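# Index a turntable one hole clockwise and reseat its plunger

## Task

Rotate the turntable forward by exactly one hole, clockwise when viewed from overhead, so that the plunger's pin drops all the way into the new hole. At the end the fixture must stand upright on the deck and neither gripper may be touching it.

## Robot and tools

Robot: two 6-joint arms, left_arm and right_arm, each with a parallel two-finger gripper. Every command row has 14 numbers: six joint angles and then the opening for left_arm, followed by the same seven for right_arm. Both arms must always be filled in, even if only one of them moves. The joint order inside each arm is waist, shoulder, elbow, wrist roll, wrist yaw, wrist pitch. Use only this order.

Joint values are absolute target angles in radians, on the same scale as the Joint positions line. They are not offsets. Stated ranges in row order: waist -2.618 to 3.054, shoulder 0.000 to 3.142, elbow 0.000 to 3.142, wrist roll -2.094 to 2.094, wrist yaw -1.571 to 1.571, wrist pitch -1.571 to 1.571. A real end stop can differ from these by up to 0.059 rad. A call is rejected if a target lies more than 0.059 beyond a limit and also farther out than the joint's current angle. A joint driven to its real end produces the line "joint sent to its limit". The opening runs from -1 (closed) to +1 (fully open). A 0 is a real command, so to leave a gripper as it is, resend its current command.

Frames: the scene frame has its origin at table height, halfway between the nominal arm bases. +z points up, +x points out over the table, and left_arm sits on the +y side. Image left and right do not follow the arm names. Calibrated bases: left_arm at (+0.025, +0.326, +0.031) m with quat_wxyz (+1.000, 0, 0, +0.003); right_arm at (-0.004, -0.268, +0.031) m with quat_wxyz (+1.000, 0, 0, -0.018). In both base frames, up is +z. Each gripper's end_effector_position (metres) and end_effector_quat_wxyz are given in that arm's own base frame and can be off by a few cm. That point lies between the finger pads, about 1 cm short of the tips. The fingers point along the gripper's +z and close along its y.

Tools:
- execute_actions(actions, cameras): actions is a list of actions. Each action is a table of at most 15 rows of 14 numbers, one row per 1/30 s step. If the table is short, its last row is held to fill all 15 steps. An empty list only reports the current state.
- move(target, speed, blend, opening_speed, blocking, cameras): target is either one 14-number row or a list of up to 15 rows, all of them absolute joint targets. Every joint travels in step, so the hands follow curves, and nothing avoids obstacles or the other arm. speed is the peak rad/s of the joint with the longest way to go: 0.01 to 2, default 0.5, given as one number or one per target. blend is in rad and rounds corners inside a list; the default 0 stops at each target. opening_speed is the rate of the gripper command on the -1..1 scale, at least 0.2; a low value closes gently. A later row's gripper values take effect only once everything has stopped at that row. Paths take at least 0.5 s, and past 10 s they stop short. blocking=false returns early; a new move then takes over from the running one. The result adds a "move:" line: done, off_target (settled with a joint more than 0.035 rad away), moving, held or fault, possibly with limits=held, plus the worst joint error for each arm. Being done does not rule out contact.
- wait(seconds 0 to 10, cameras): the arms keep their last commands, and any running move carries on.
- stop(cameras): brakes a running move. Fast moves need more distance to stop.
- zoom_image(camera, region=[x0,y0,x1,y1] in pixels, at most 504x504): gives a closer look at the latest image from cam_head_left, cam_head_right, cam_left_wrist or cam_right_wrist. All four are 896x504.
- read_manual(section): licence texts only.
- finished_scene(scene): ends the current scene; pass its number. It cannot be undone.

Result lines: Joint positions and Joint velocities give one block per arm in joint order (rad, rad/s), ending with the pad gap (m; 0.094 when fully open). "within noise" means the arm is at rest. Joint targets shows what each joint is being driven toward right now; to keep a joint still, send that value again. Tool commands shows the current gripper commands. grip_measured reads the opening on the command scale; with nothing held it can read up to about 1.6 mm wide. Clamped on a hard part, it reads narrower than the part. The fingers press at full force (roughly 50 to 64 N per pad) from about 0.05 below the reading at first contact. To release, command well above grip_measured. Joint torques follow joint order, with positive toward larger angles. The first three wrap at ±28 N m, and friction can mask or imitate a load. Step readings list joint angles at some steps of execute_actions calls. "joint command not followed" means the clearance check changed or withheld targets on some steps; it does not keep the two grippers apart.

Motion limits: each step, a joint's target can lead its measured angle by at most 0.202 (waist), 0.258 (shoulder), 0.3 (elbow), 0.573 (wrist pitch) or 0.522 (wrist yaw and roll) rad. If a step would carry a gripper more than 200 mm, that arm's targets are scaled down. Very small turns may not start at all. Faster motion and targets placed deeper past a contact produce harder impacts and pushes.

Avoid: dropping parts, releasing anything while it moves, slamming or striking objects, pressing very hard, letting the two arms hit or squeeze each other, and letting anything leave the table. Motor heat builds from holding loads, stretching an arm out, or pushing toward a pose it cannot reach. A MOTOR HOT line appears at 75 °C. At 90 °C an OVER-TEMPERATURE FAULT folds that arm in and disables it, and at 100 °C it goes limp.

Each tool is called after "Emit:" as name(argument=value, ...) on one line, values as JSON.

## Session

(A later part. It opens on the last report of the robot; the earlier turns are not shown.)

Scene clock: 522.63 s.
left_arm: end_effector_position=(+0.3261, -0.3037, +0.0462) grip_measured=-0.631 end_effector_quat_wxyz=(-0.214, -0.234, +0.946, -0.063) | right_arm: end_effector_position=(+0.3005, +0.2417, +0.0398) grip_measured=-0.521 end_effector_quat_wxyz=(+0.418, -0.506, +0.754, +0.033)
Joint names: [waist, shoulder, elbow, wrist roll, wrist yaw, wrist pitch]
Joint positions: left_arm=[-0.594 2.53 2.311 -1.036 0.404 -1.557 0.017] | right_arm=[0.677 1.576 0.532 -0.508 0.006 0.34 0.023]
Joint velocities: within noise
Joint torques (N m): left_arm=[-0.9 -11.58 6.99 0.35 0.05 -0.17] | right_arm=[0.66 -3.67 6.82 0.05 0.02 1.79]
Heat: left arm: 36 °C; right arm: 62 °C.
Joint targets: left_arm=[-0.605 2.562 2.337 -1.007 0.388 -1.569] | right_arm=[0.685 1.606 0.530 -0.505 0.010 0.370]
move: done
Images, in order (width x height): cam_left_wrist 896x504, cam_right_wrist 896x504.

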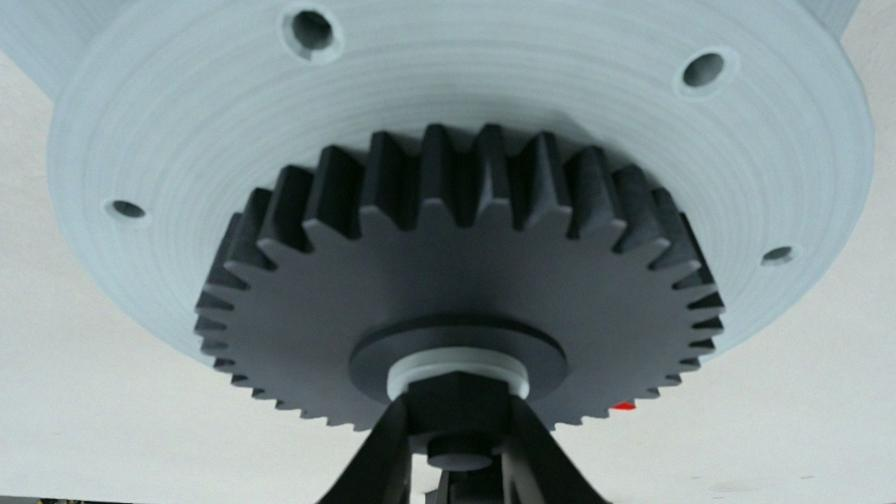

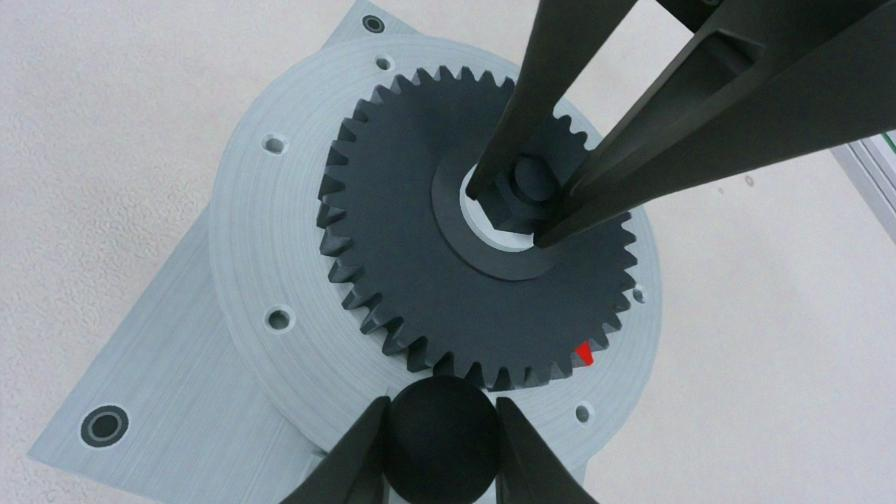

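Emit:
move(target=[[-0.605,2.55,2.33,-1.02,0.395,-1.565,-0.9,0.685,1.433,0.658,-0.505,0.01,0.713,-0.8],[-0.675,2.435,2.207,-0.95,0.205,-1.45,-0.9,0.685,1.433,0.658,-0.505,0.01,0.713,-0.8],[-0.675,2.435,2.207,-0.95,0.205,-1.45,-0.9,0.685,1.587,0.532,-0.505,0.01,0.38,-0.8]], speed=0.5, blend=0.02, cameras=["cam_right_wrist","cam_left_wrist"])

Scene clock: 571.20 s.
left_arm: end_effector_position=(+0.3260, -0.3036, +0.0455) grip_measured=-0.631 end_effector_quat_wxyz=(-0.200, -0.216, +0.954, -0.056) | right_arm: end_effector_position=(+0.3031, +0.2437, +0.0463) grip_measured=-0.521 end_effector_quat_wxyz=(+0.428, -0.504, +0.750, +0.034)
Joint names: [waist, shoulder, elbow, wrist roll, wrist yaw, wrist pitch]
Joint positions: left_arm=[-0.606 2.523 2.306 -1.015 0.371 -1.55 0.017] | right_arm=[0.677 1.567 0.536 -0.508 0.006 0.347 0.023]
Joint velocities: within noise
Joint torques (N m): left_arm=[-0.1 -14.31 4.97 0.01 0.17 -0.01] | right_arm=[0.65 -16.64 19.19 0.06 0.02 4.86]
Heat: left arm: 37 °C; right arm: 57 °C.
Joint targets: left_arm=[-0.607 2.524 2.307 -1.016 0.370 -1.550] | right_arm=[0.685 1.433 0.658 -0.505 0.010 0.713]
move: held (left_arm; a check stopped the path); path passed 1 of 3 targets; limits=held; left_arm: the wrist yaw is farthest, 0.166 rad from its target
joint command not followed: on one or more control steps a check withheld the commanded joint targets of the left arm, and it was not sent them on those steps.
cause: the commanded joint targets, or the way to them, would bring a part of the robot too close to another arm (this arm's wrist (the part past the wrist pitch) and the right arm's fingers, at the place that arm is still heading or pushing toward).
Images, in order (width x height): cam_left_wrist 896x504, cam_right_wrist 896x504.

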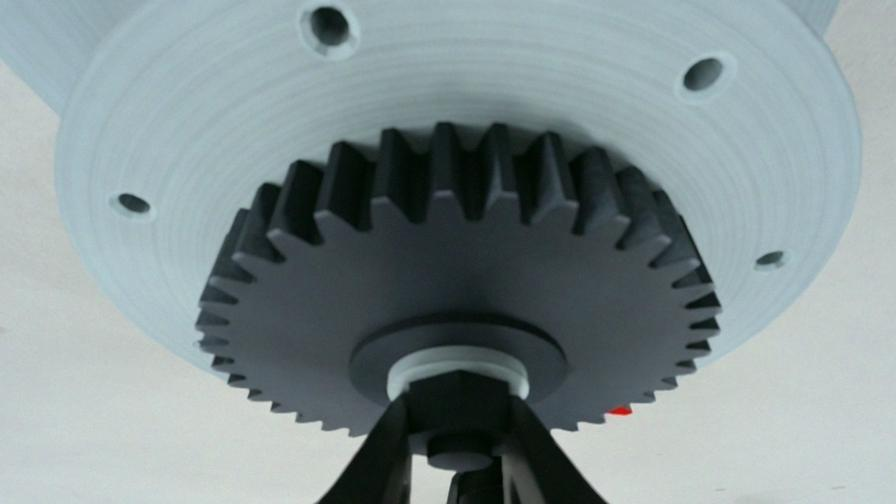

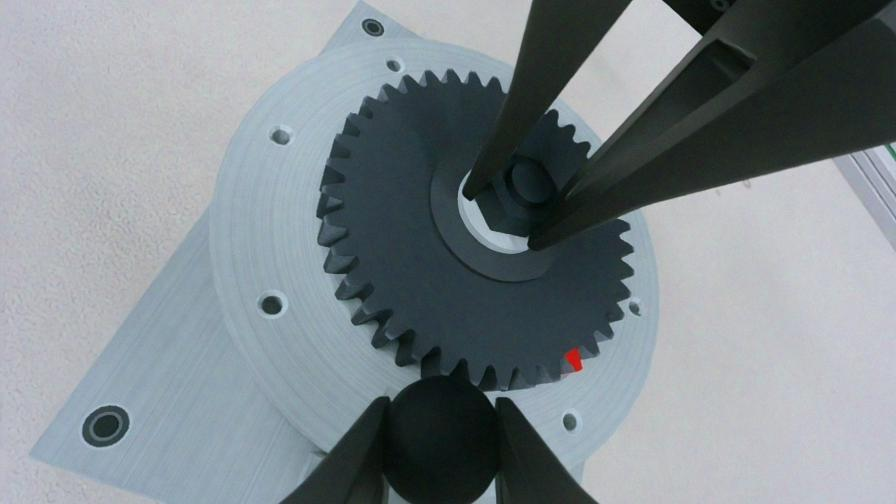

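Emit:
move(target=[-0.607,2.524,2.307,-1.016,0.370,-1.55,-0.9,0.685,1.603,0.520,-0.505,0.01,0.36,-0.8], speed=0.5, cameras=["cam_right_wrist","cam_left_wrist"])

Scene clock: 579.20 s.
left_arm: end_effector_position=(+0.3260, -0.3036, +0.0455) grip_measured=-0.631 end_effector_quat_wxyz=(-0.200, -0.216, +0.954, -0.056) | right_arm: end_effector_position=(+0.3006, +0.2417, +0.0398) grip_measured=-0.521 end_effector_quat_wxyz=(+0.421, -0.506, +0.753, +0.033)
Joint names: [waist, shoulder, elbow, wrist roll, wrist yaw, wrist pitch]
Joint positions: left_arm=[-0.606 2.523 2.306 -1.015 0.371 -1.55 0.017] | right_arm=[0.677 1.578 0.527 -0.508 0.006 0.351 0.023]
Joint velocities: within noise
Joint torques (N m): left_arm=[-0.08 -14.37 4.94 0 0.18 0] | right_arm=[0.66 -3.99 6.38 0.06 0.03 1.6]
Heat: left arm: 39 °C; right arm: 67 °C.
Joint targets: left_arm=[-0.607 2.524 2.307 -1.016 0.370 -1.550] | right_arm=[0.685 1.603 0.520 -0.505 0.010 0.360]
move: done
Images, in order (width x height): cam_left_wrist 896x504, cam_right_wrist 896x504.

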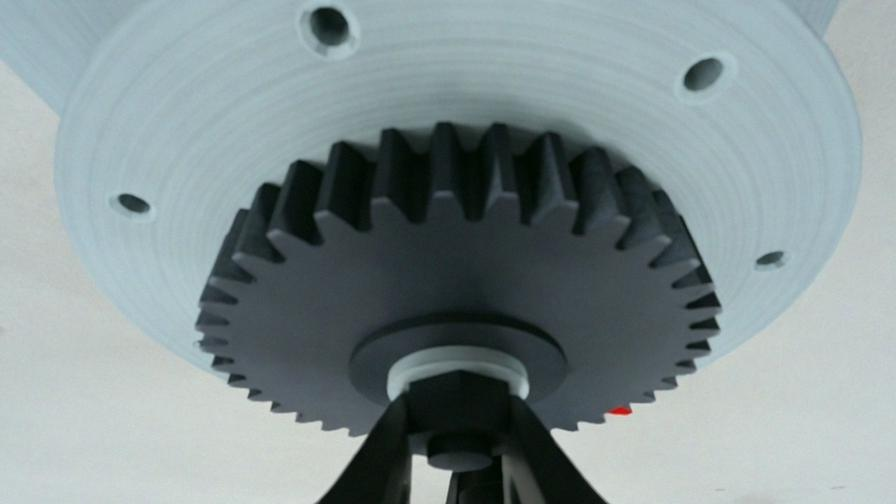

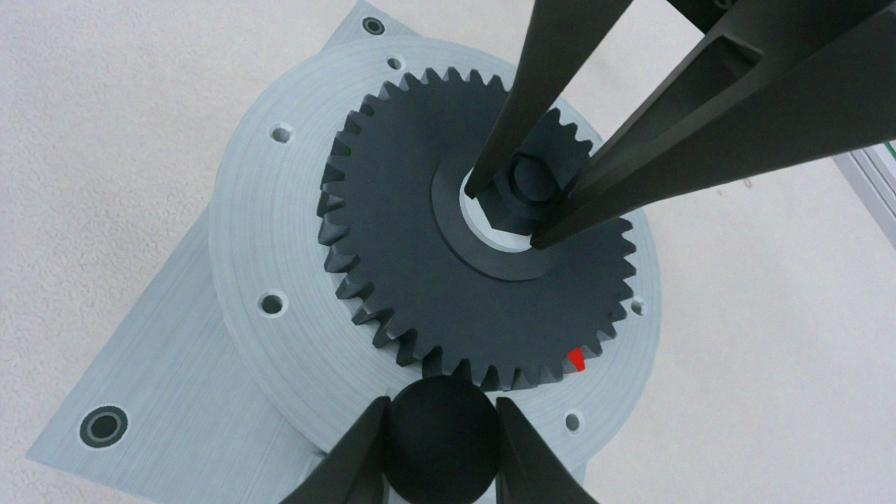

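Emit:
move(target=[[-0.607,2.524,2.307,-1.016,0.370,-1.55,-0.9,0.685,1.58,0.535,-0.505,0.01,0.38,-0.8],[-0.645,2.475,2.25,-0.975,0.275,-1.495,-0.9,0.685,1.58,0.535,-0.505,0.01,0.38,-0.8]], speed=0.3, blend=0.01, cameras=["cam_right_wrist","cam_left_wrist"])

Scene clock: 600.73 s.
left_arm: end_effector_position=(+0.3265, -0.3037, +0.0452) grip_measured=-0.631 end_effector_quat_wxyz=(-0.169, -0.197, +0.965, -0.044) | right_arm: end_effector_position=(+0.3006, +0.2417, +0.0397) grip_measured=-0.521 end_effector_quat_wxyz=(+0.421, -0.505, +0.752, +0.033)
Joint names: [waist, shoulder, elbow, wrist roll, wrist yaw, wrist pitch]
Joint positions: left_arm=[-0.63 2.496 2.274 -1.007 0.309 -1.516 0.017] | right_arm=[0.677 1.578 0.526 -0.508 0.006 0.353 0.023]
Joint velocities: within noise
Joint torques (N m): left_arm=[-1.26 -16.36 3.21 0.37 -0.17 0.29] | right_arm=[0.64 -5.7 7.79 0.06 0.03 1.77]
Heat: left arm: 43 °C; right arm: 59 °C.
Joint targets: left_arm=[-0.645 2.475 2.250 -0.975 0.275 -1.495] | right_arm=[0.685 1.580 0.535 -0.505 0.010 0.380]
move: done
Images, in order (width x height): cam_left_wrist 896x504, cam_right_wrist 896x504.

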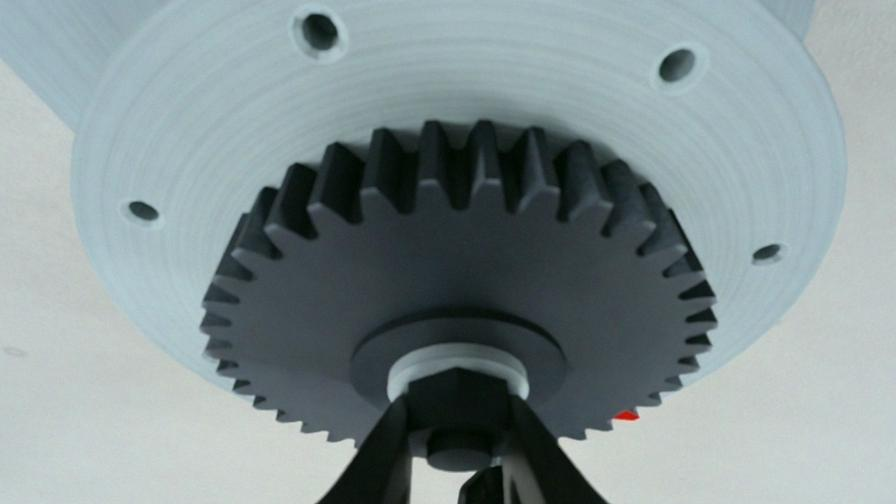

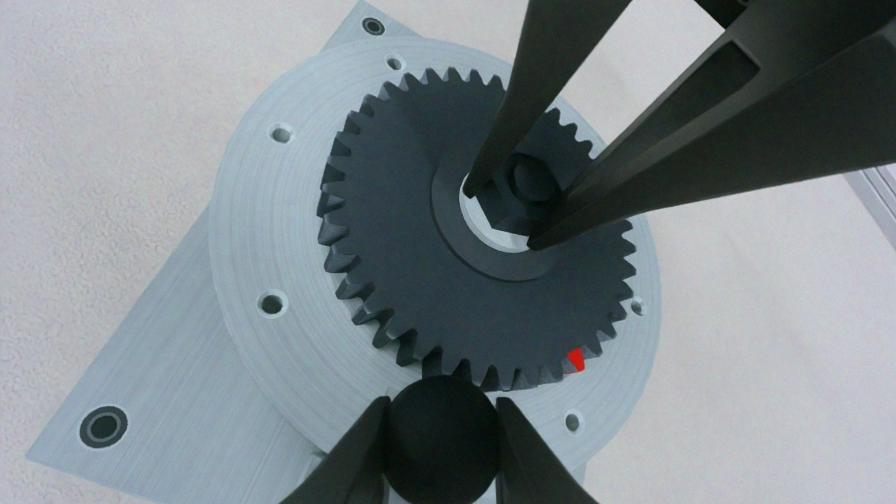

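Emit:
move(target=[-0.645,2.475,2.25,-0.975,0.275,-1.495,-0.9,0.685,1.44,0.65,-0.505,0.01,0.69,-0.8], speed=0.6, cameras=["cam_right_wrist","cam_left_wrist"])

Scene clock: 610.80 s.
left_arm: end_effector_position=(+0.3266, -0.3035, +0.0452) grip_measured=-0.631 end_effector_quat_wxyz=(-0.165, -0.189, +0.967, -0.043) | right_arm: end_effector_position=(+0.3029, +0.2436, +0.0456) grip_measured=-0.521 end_effector_quat_wxyz=(+0.427, -0.504, +0.750, +0.033)
Joint names: [waist, shoulder, elbow, wrist roll, wrist yaw, wrist pitch]
Joint positions: left_arm=[-0.632 2.495 2.273 -0.992 0.302 -1.516 0.017] | right_arm=[0.677 1.568 0.535 -0.508 0.006 0.349 0.023]
Joint velocities: within noise
Joint torques (N m): left_arm=[-1.1 -16.27 3.21 0.2 -0.11 0.3] | right_arm=[0.69 -16.2 18.52 0.06 0.02 4.63]
Heat: left arm: 43 °C; right arm: 59 °C.
Joint targets: left_arm=[-0.645 2.475 2.250 -0.975 0.275 -1.495] | right_arm=[0.685 1.440 0.650 -0.505 0.010 0.690]
move: off_target (right_arm); right_arm: the wrist pitch is farthest, 0.341 rad from its target
Images, in order (width x height): cam_left_wrist 896x504, cam_right_wrist 896x504.

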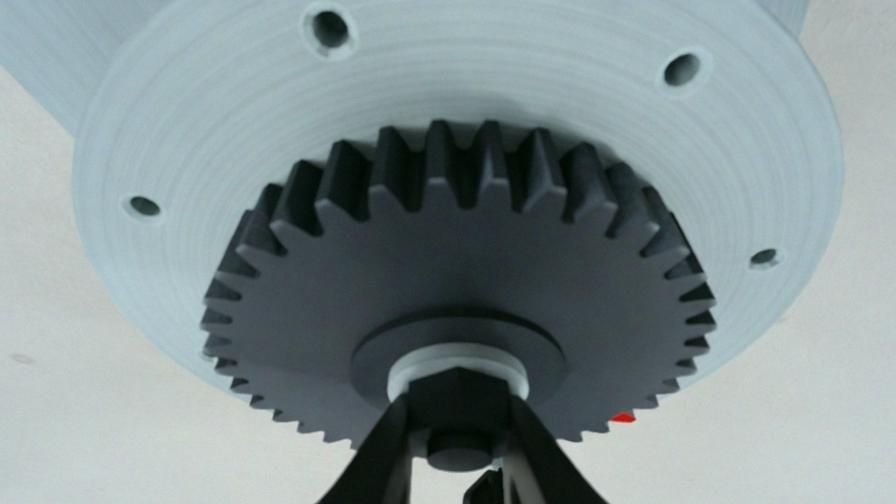

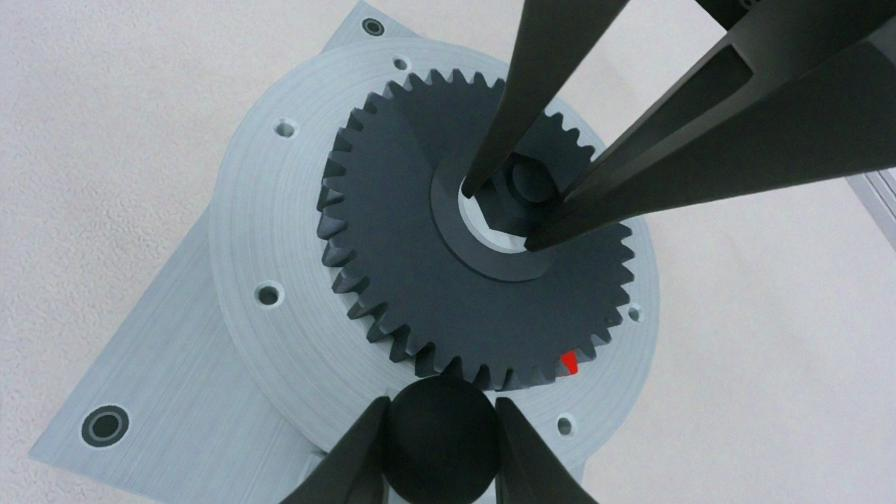

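Emit:
move(target=[-0.645,2.475,2.25,-0.975,0.275,-1.495,-0.9,0.685,1.603,0.520,-0.505,0.01,0.36,-0.8], speed=0.5, cameras=["cam_right_wrist","cam_left_wrist"])

Scene clock: 616.30 s.
left_arm: end_effector_position=(+0.3266, -0.3034, +0.0451) grip_measured=-0.631 end_effector_quat_wxyz=(-0.165, -0.187, +0.967, -0.043) | right_arm: end_effector_position=(+0.3004, +0.2416, +0.0362) grip_measured=-0.521 end_effector_quat_wxyz=(+0.416, -0.507, +0.754, +0.032)
Joint names: [waist, shoulder, elbow, wrist roll, wrist yaw, wrist pitch]
Joint positions: left_arm=[-0.632 2.495 2.273 -0.989 0.301 -1.516 0.017] | right_arm=[0.677 1.589 0.529 -0.509 0.006 0.351 0.023]
Joint velocities: within noise
Joint torques (N m): left_arm=[-1.09 -16.27 3.19 0.18 -0.09 0.3] | right_arm=[0.64 -4.88 6.05 0.06 0.03 1.58]
Heat: left arm: 45 °C; right arm: 66 °C.
Joint targets: left_arm=[-0.645 2.475 2.250 -0.975 0.275 -1.495] | right_arm=[0.685 1.603 0.520 -0.505 0.010 0.360]
move: done
Images, in order (width x height): cam_left_wrist 896x504, cam_right_wrist 896x504.

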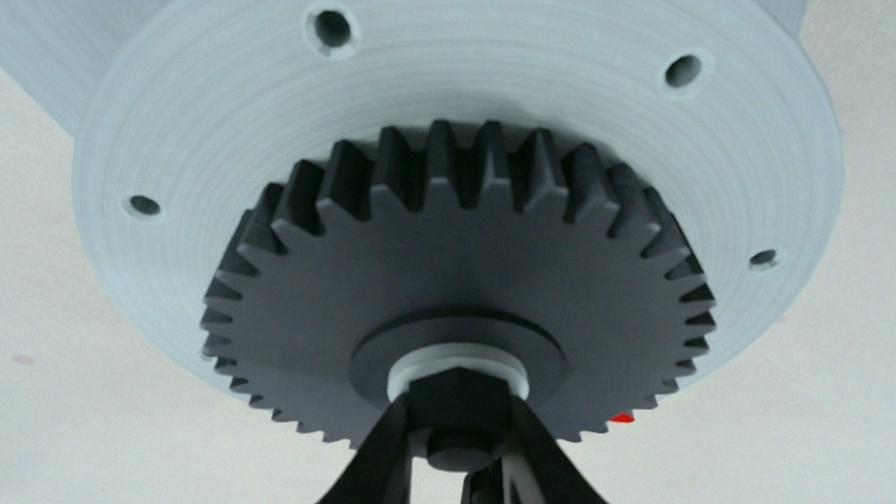

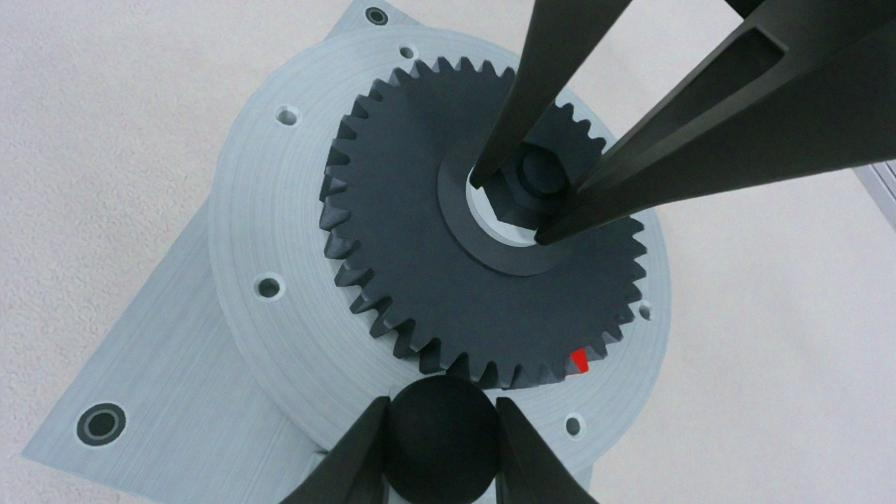

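Emit:
move(target=[-0.645,2.475,2.25,-0.975,0.275,-1.495,-0.9,0.685,1.603,0.520,-0.505,0.01,0.36,-0.1], opening_speed=1.5, cameras=["cam_right_wrist"])

Emit:
move(target=[-0.635,2.49,2.268,-0.995,0.295,-1.51,0.3,0.685,1.603,0.520,-0.505,0.01,0.36,-0.1], opening_speed=1.5, cameras=["cam_right_wrist","cam_left_wrist"])

Scene clock: 623.60 s.
left_arm: end_effector_position=(+0.3266, -0.3034, +0.0451) grip_measured=-0.631 end_effector_quat_wxyz=(-0.165, -0.187, +0.967, -0.043) | right_arm: end_effector_position=(+0.3007, +0.2418, +0.0364) grip_measured=-0.102 end_effector_quat_wxyz=(+0.417, -0.507, +0.754, +0.033)
Joint names: [waist, shoulder, elbow, wrist roll, wrist yaw, wrist pitch]
Joint positions: left_arm=[-0.632 2.495 2.273 -0.988 0.301 -1.516 0.017] | right_arm=[0.677 1.591 0.529 -0.509 0.006 0.355 0.042]
Joint velocities: within noise
Joint torques (N m): left_arm=[-1.06 -16.28 3.18 0.17 -0.09 0.3] | right_arm=[0.64 -5.03 6.11 0.05 0.04 1.58]
Heat: left arm: 46 °C; right arm: 62 °C.
Joint targets: left_arm=[-0.645 2.475 2.250 -0.975 0.275 -1.495] | right_arm=[0.685 1.603 0.520 -0.505 0.010 0.360]
move: done
Images, in order (width x height): cam_right_wrist 896x504.

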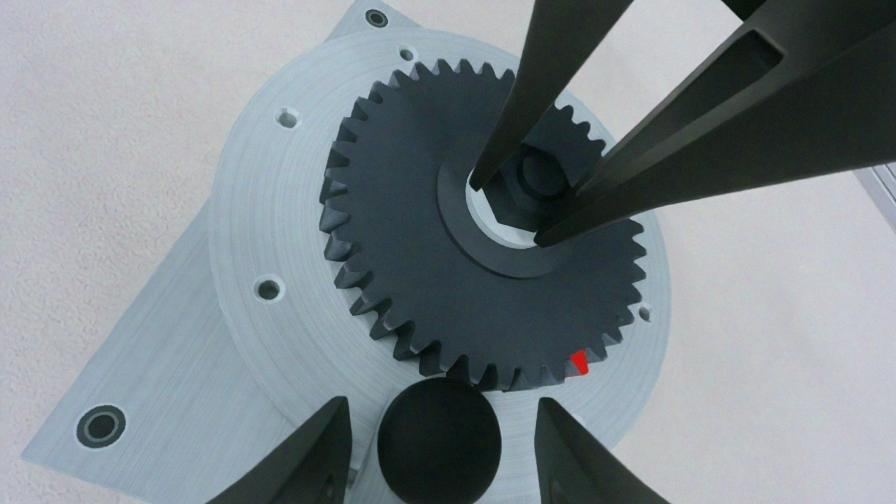

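Scene clock: 624.63 s.
left_arm: end_effector_position=(+0.3266, -0.3034, +0.0451) grip_measured=+0.299 end_effector_quat_wxyz=(-0.165, -0.187, +0.967, -0.043) | right_arm: end_effector_position=(+0.3008, +0.2419, +0.0365) grip_measured=-0.102 end_effector_quat_wxyz=(+0.418, -0.507, +0.754, +0.033)
Joint names: [waist, shoulder, elbow, wrist roll, wrist yaw, wrist pitch]
Joint positions: left_arm=[-0.632 2.495 2.273 -0.988 0.301 -1.516 0.061] | right_arm=[0.677 1.591 0.529 -0.509 0.006 0.355 0.042]
Joint velocities: within noise
Joint torques (N m): left_arm=[-0.27 -14.76 4.52 -0.07 0.09 0.11] | right_arm=[0.66 -5 6.12 0.07 0.02 1.56]
Heat: left arm: 46 °C; right arm: 62 °C.
Joint targets: left_arm=[-0.635 2.490 2.268 -0.995 0.295 -1.510] | right_arm=[0.685 1.603 0.520 -0.505 0.010 0.360]
move: done
Images, in order (width x height): cam_left_wrist 896x504, cam_right_wrist 896x504.

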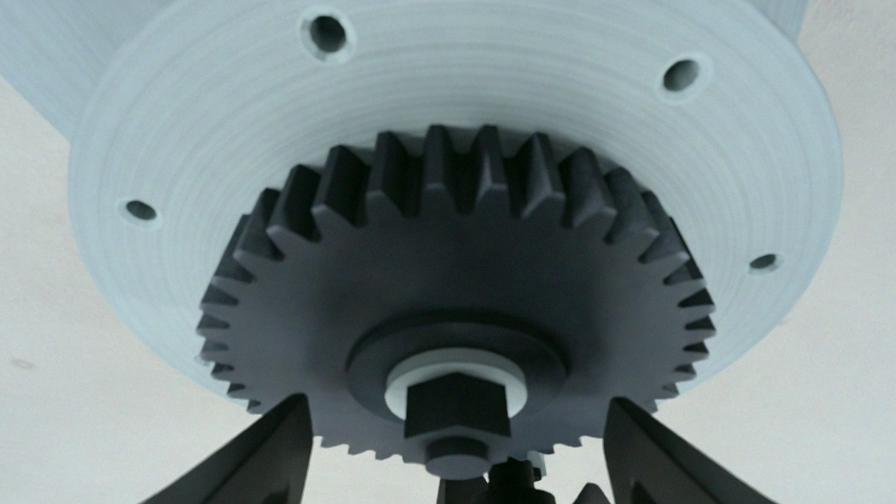

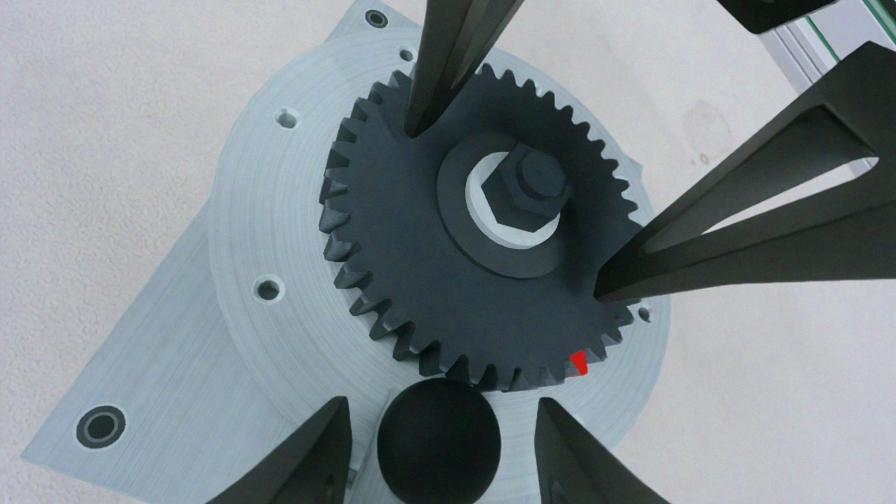

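Emit:
move(target=[[-0.635,2.38,2.268,-0.995,0.295,-1.51,0.3,0.685,1.603,0.520,-0.505,0.01,0.36,-0.1],[-0.60,2.0,2.1,-0.995,0.295,-1.4,0.3,0.685,1.603,0.520,-0.505,0.01,0.36,-0.1]], speed=0.4, blend=0.03, cameras=["cam_right_wrist","cam_left_wrist","cam_head_left"])

Scene clock: 654.97 s.
left_arm: end_effector_position=(+0.3261, -0.2892, +0.2070) grip_measured=+0.299 end_effector_quat_wxyz=(-0.019, -0.168, +0.967, -0.193) | right_arm: end_effector_position=(+0.3008, +0.2419, +0.0365) grip_measured=-0.102 end_effector_quat_wxyz=(+0.418, -0.506, +0.754, +0.033)
Joint names: [waist, shoulder, elbow, wrist roll, wrist yaw, wrist pitch]
Joint positions: left_arm=[-0.606 2.02 2.116 -0.988 0.3 -1.414 0.061] | right_arm=[0.677 1.591 0.529 -0.509 0.006 0.356 0.042]
Joint velocities: within noise
Joint torques (N m): left_arm=[0.53 -12.83 4.04 -0.07 0.1 1.07] | right_arm=[0.69 -5.03 6.13 0.06 0.01 1.54]
Heat: left arm: 46 °C; right arm: 56 °C.
Joint targets: left_arm=[-0.600 2.000 2.100 -0.995 0.295 -1.400] | right_arm=[0.685 1.603 0.520 -0.505 0.010 0.360]
move: done
Images, in order (width x height): cam_head_left 896x504, cam_left_wrist 896x504, cam_right_wrist 896x504.

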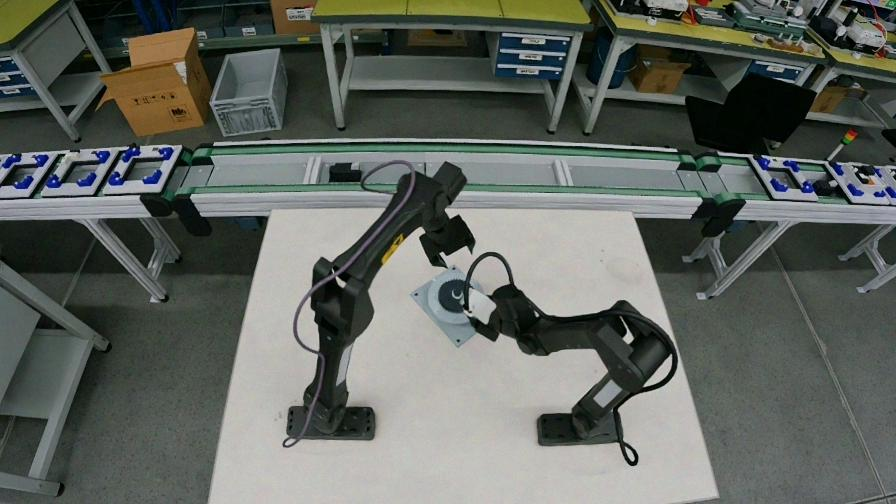

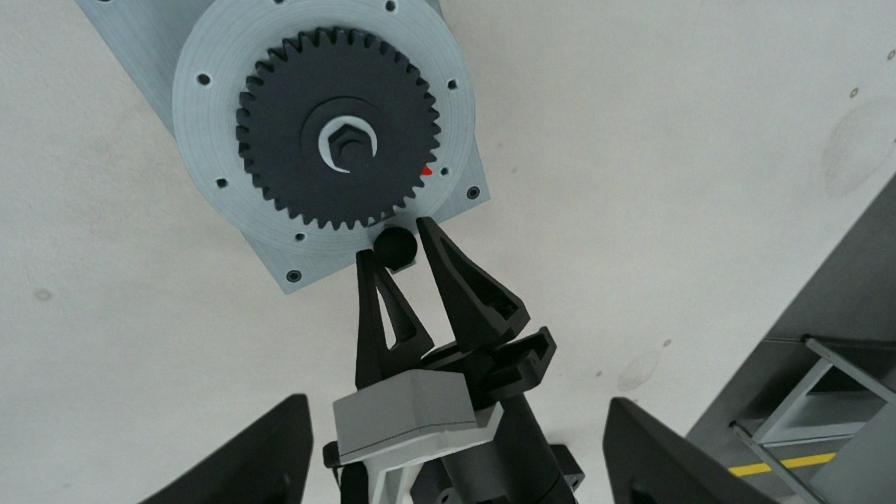

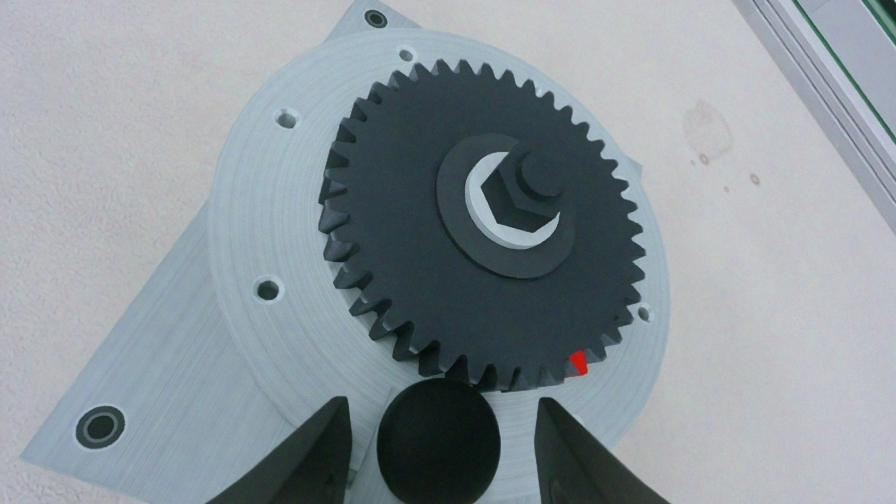

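Emit:
move(target=[-0.60,1.95,2.1,-0.995,0.295,-1.35,0.3,0.678,1.285,0.478,-0.505,0.01,0.126,-0.0], speed=0.4, opening_speed=1.5, cameras=["cam_right_wrist","cam_left_wrist","cam_head_left"])

Emit:
zoom_image(camera="cam_left_wrist", region=[150, 0, 550, 300])

Scene clock: 664.80 s.
left_arm: end_effector_position=(+0.3327, -0.2937, +0.2263) grip_measured=+0.299 end_effector_quat_wxyz=(+0.012, -0.160, +0.961, -0.223) | right_arm: end_effector_position=(+0.2777, +0.2233, +0.0813) grip_measured=-0.002 end_effector_quat_wxyz=(+0.432, -0.503, +0.748, +0.034)
Joint names: [waist, shoulder, elbow, wrist roll, wrist yaw, wrist pitch]
Joint positions: left_arm=[-0.606 1.982 2.116 -0.988 0.3 -1.363 0.061] | right_arm=[0.677 1.303 0.49 -0.509 0.006 0.14 0.047]
Joint velocities: within noise
Joint torques (N m): left_arm=[0.51 -13.81 4.14 -0.06 0.09 1.24] | right_arm=[-0.01 -5.53 6.93 0.05 0.02 1.45]
Heat: left arm: 44 °C; right arm: 55 °C.
Joint targets: left_arm=[-0.600 1.950 2.100 -0.995 0.295 -1.350] | right_arm=[0.678 1.285 0.478 -0.505 0.010 0.126]
move: done
Images, in order (width x height): cam_head_left 896x504, cam_left_wrist 896x504, cam_right_wrist 896x504.

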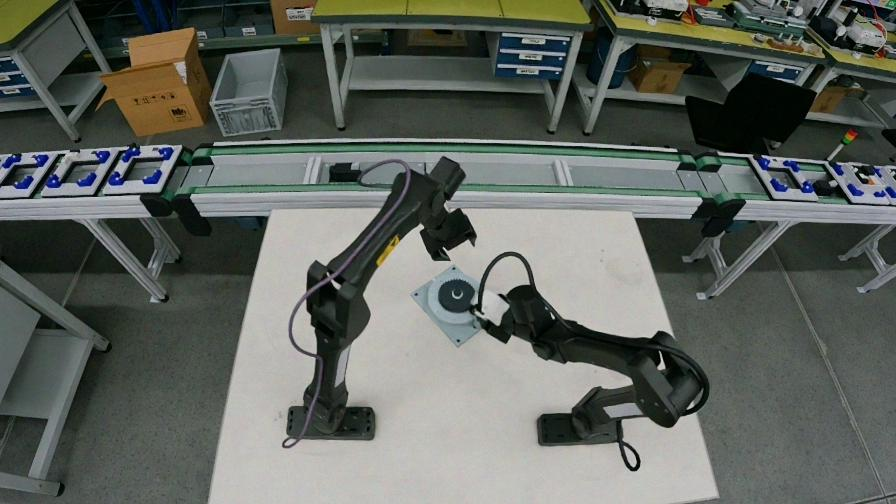

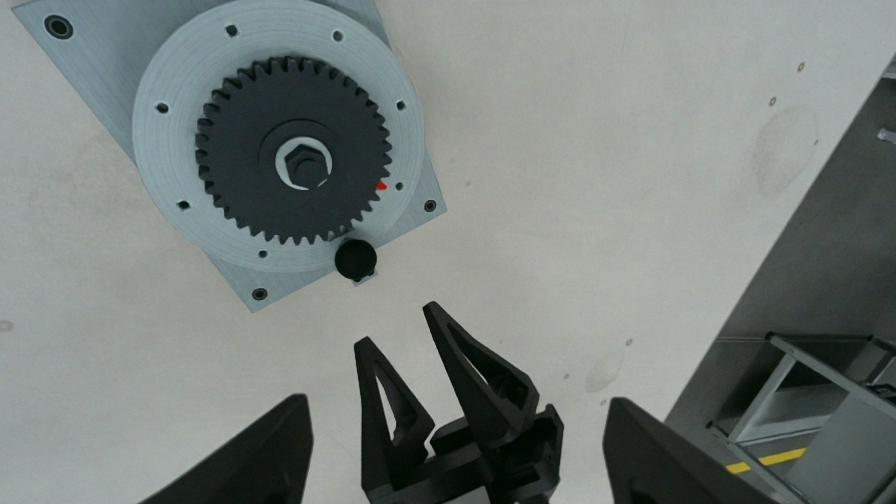

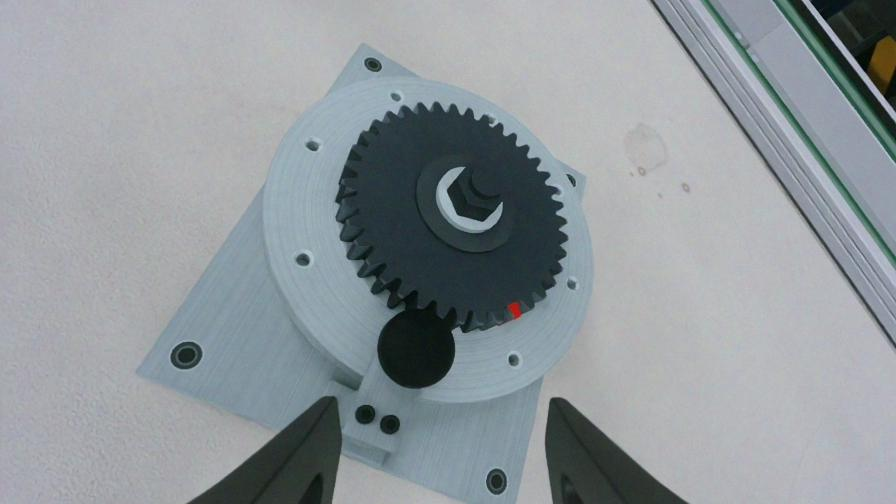

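Scaled by 1.260 from the camera's 896x504 image, which has a finer 1280x720 frame.

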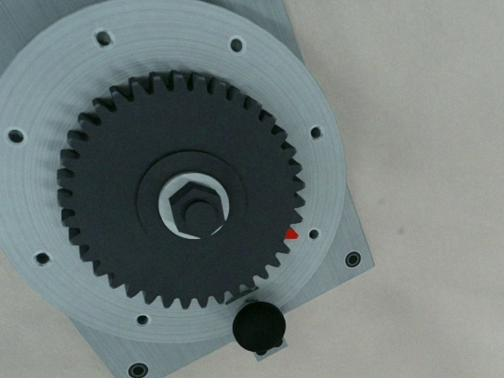

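Emit:
finished_scene(scene=2)

The scene is finished: the task was done.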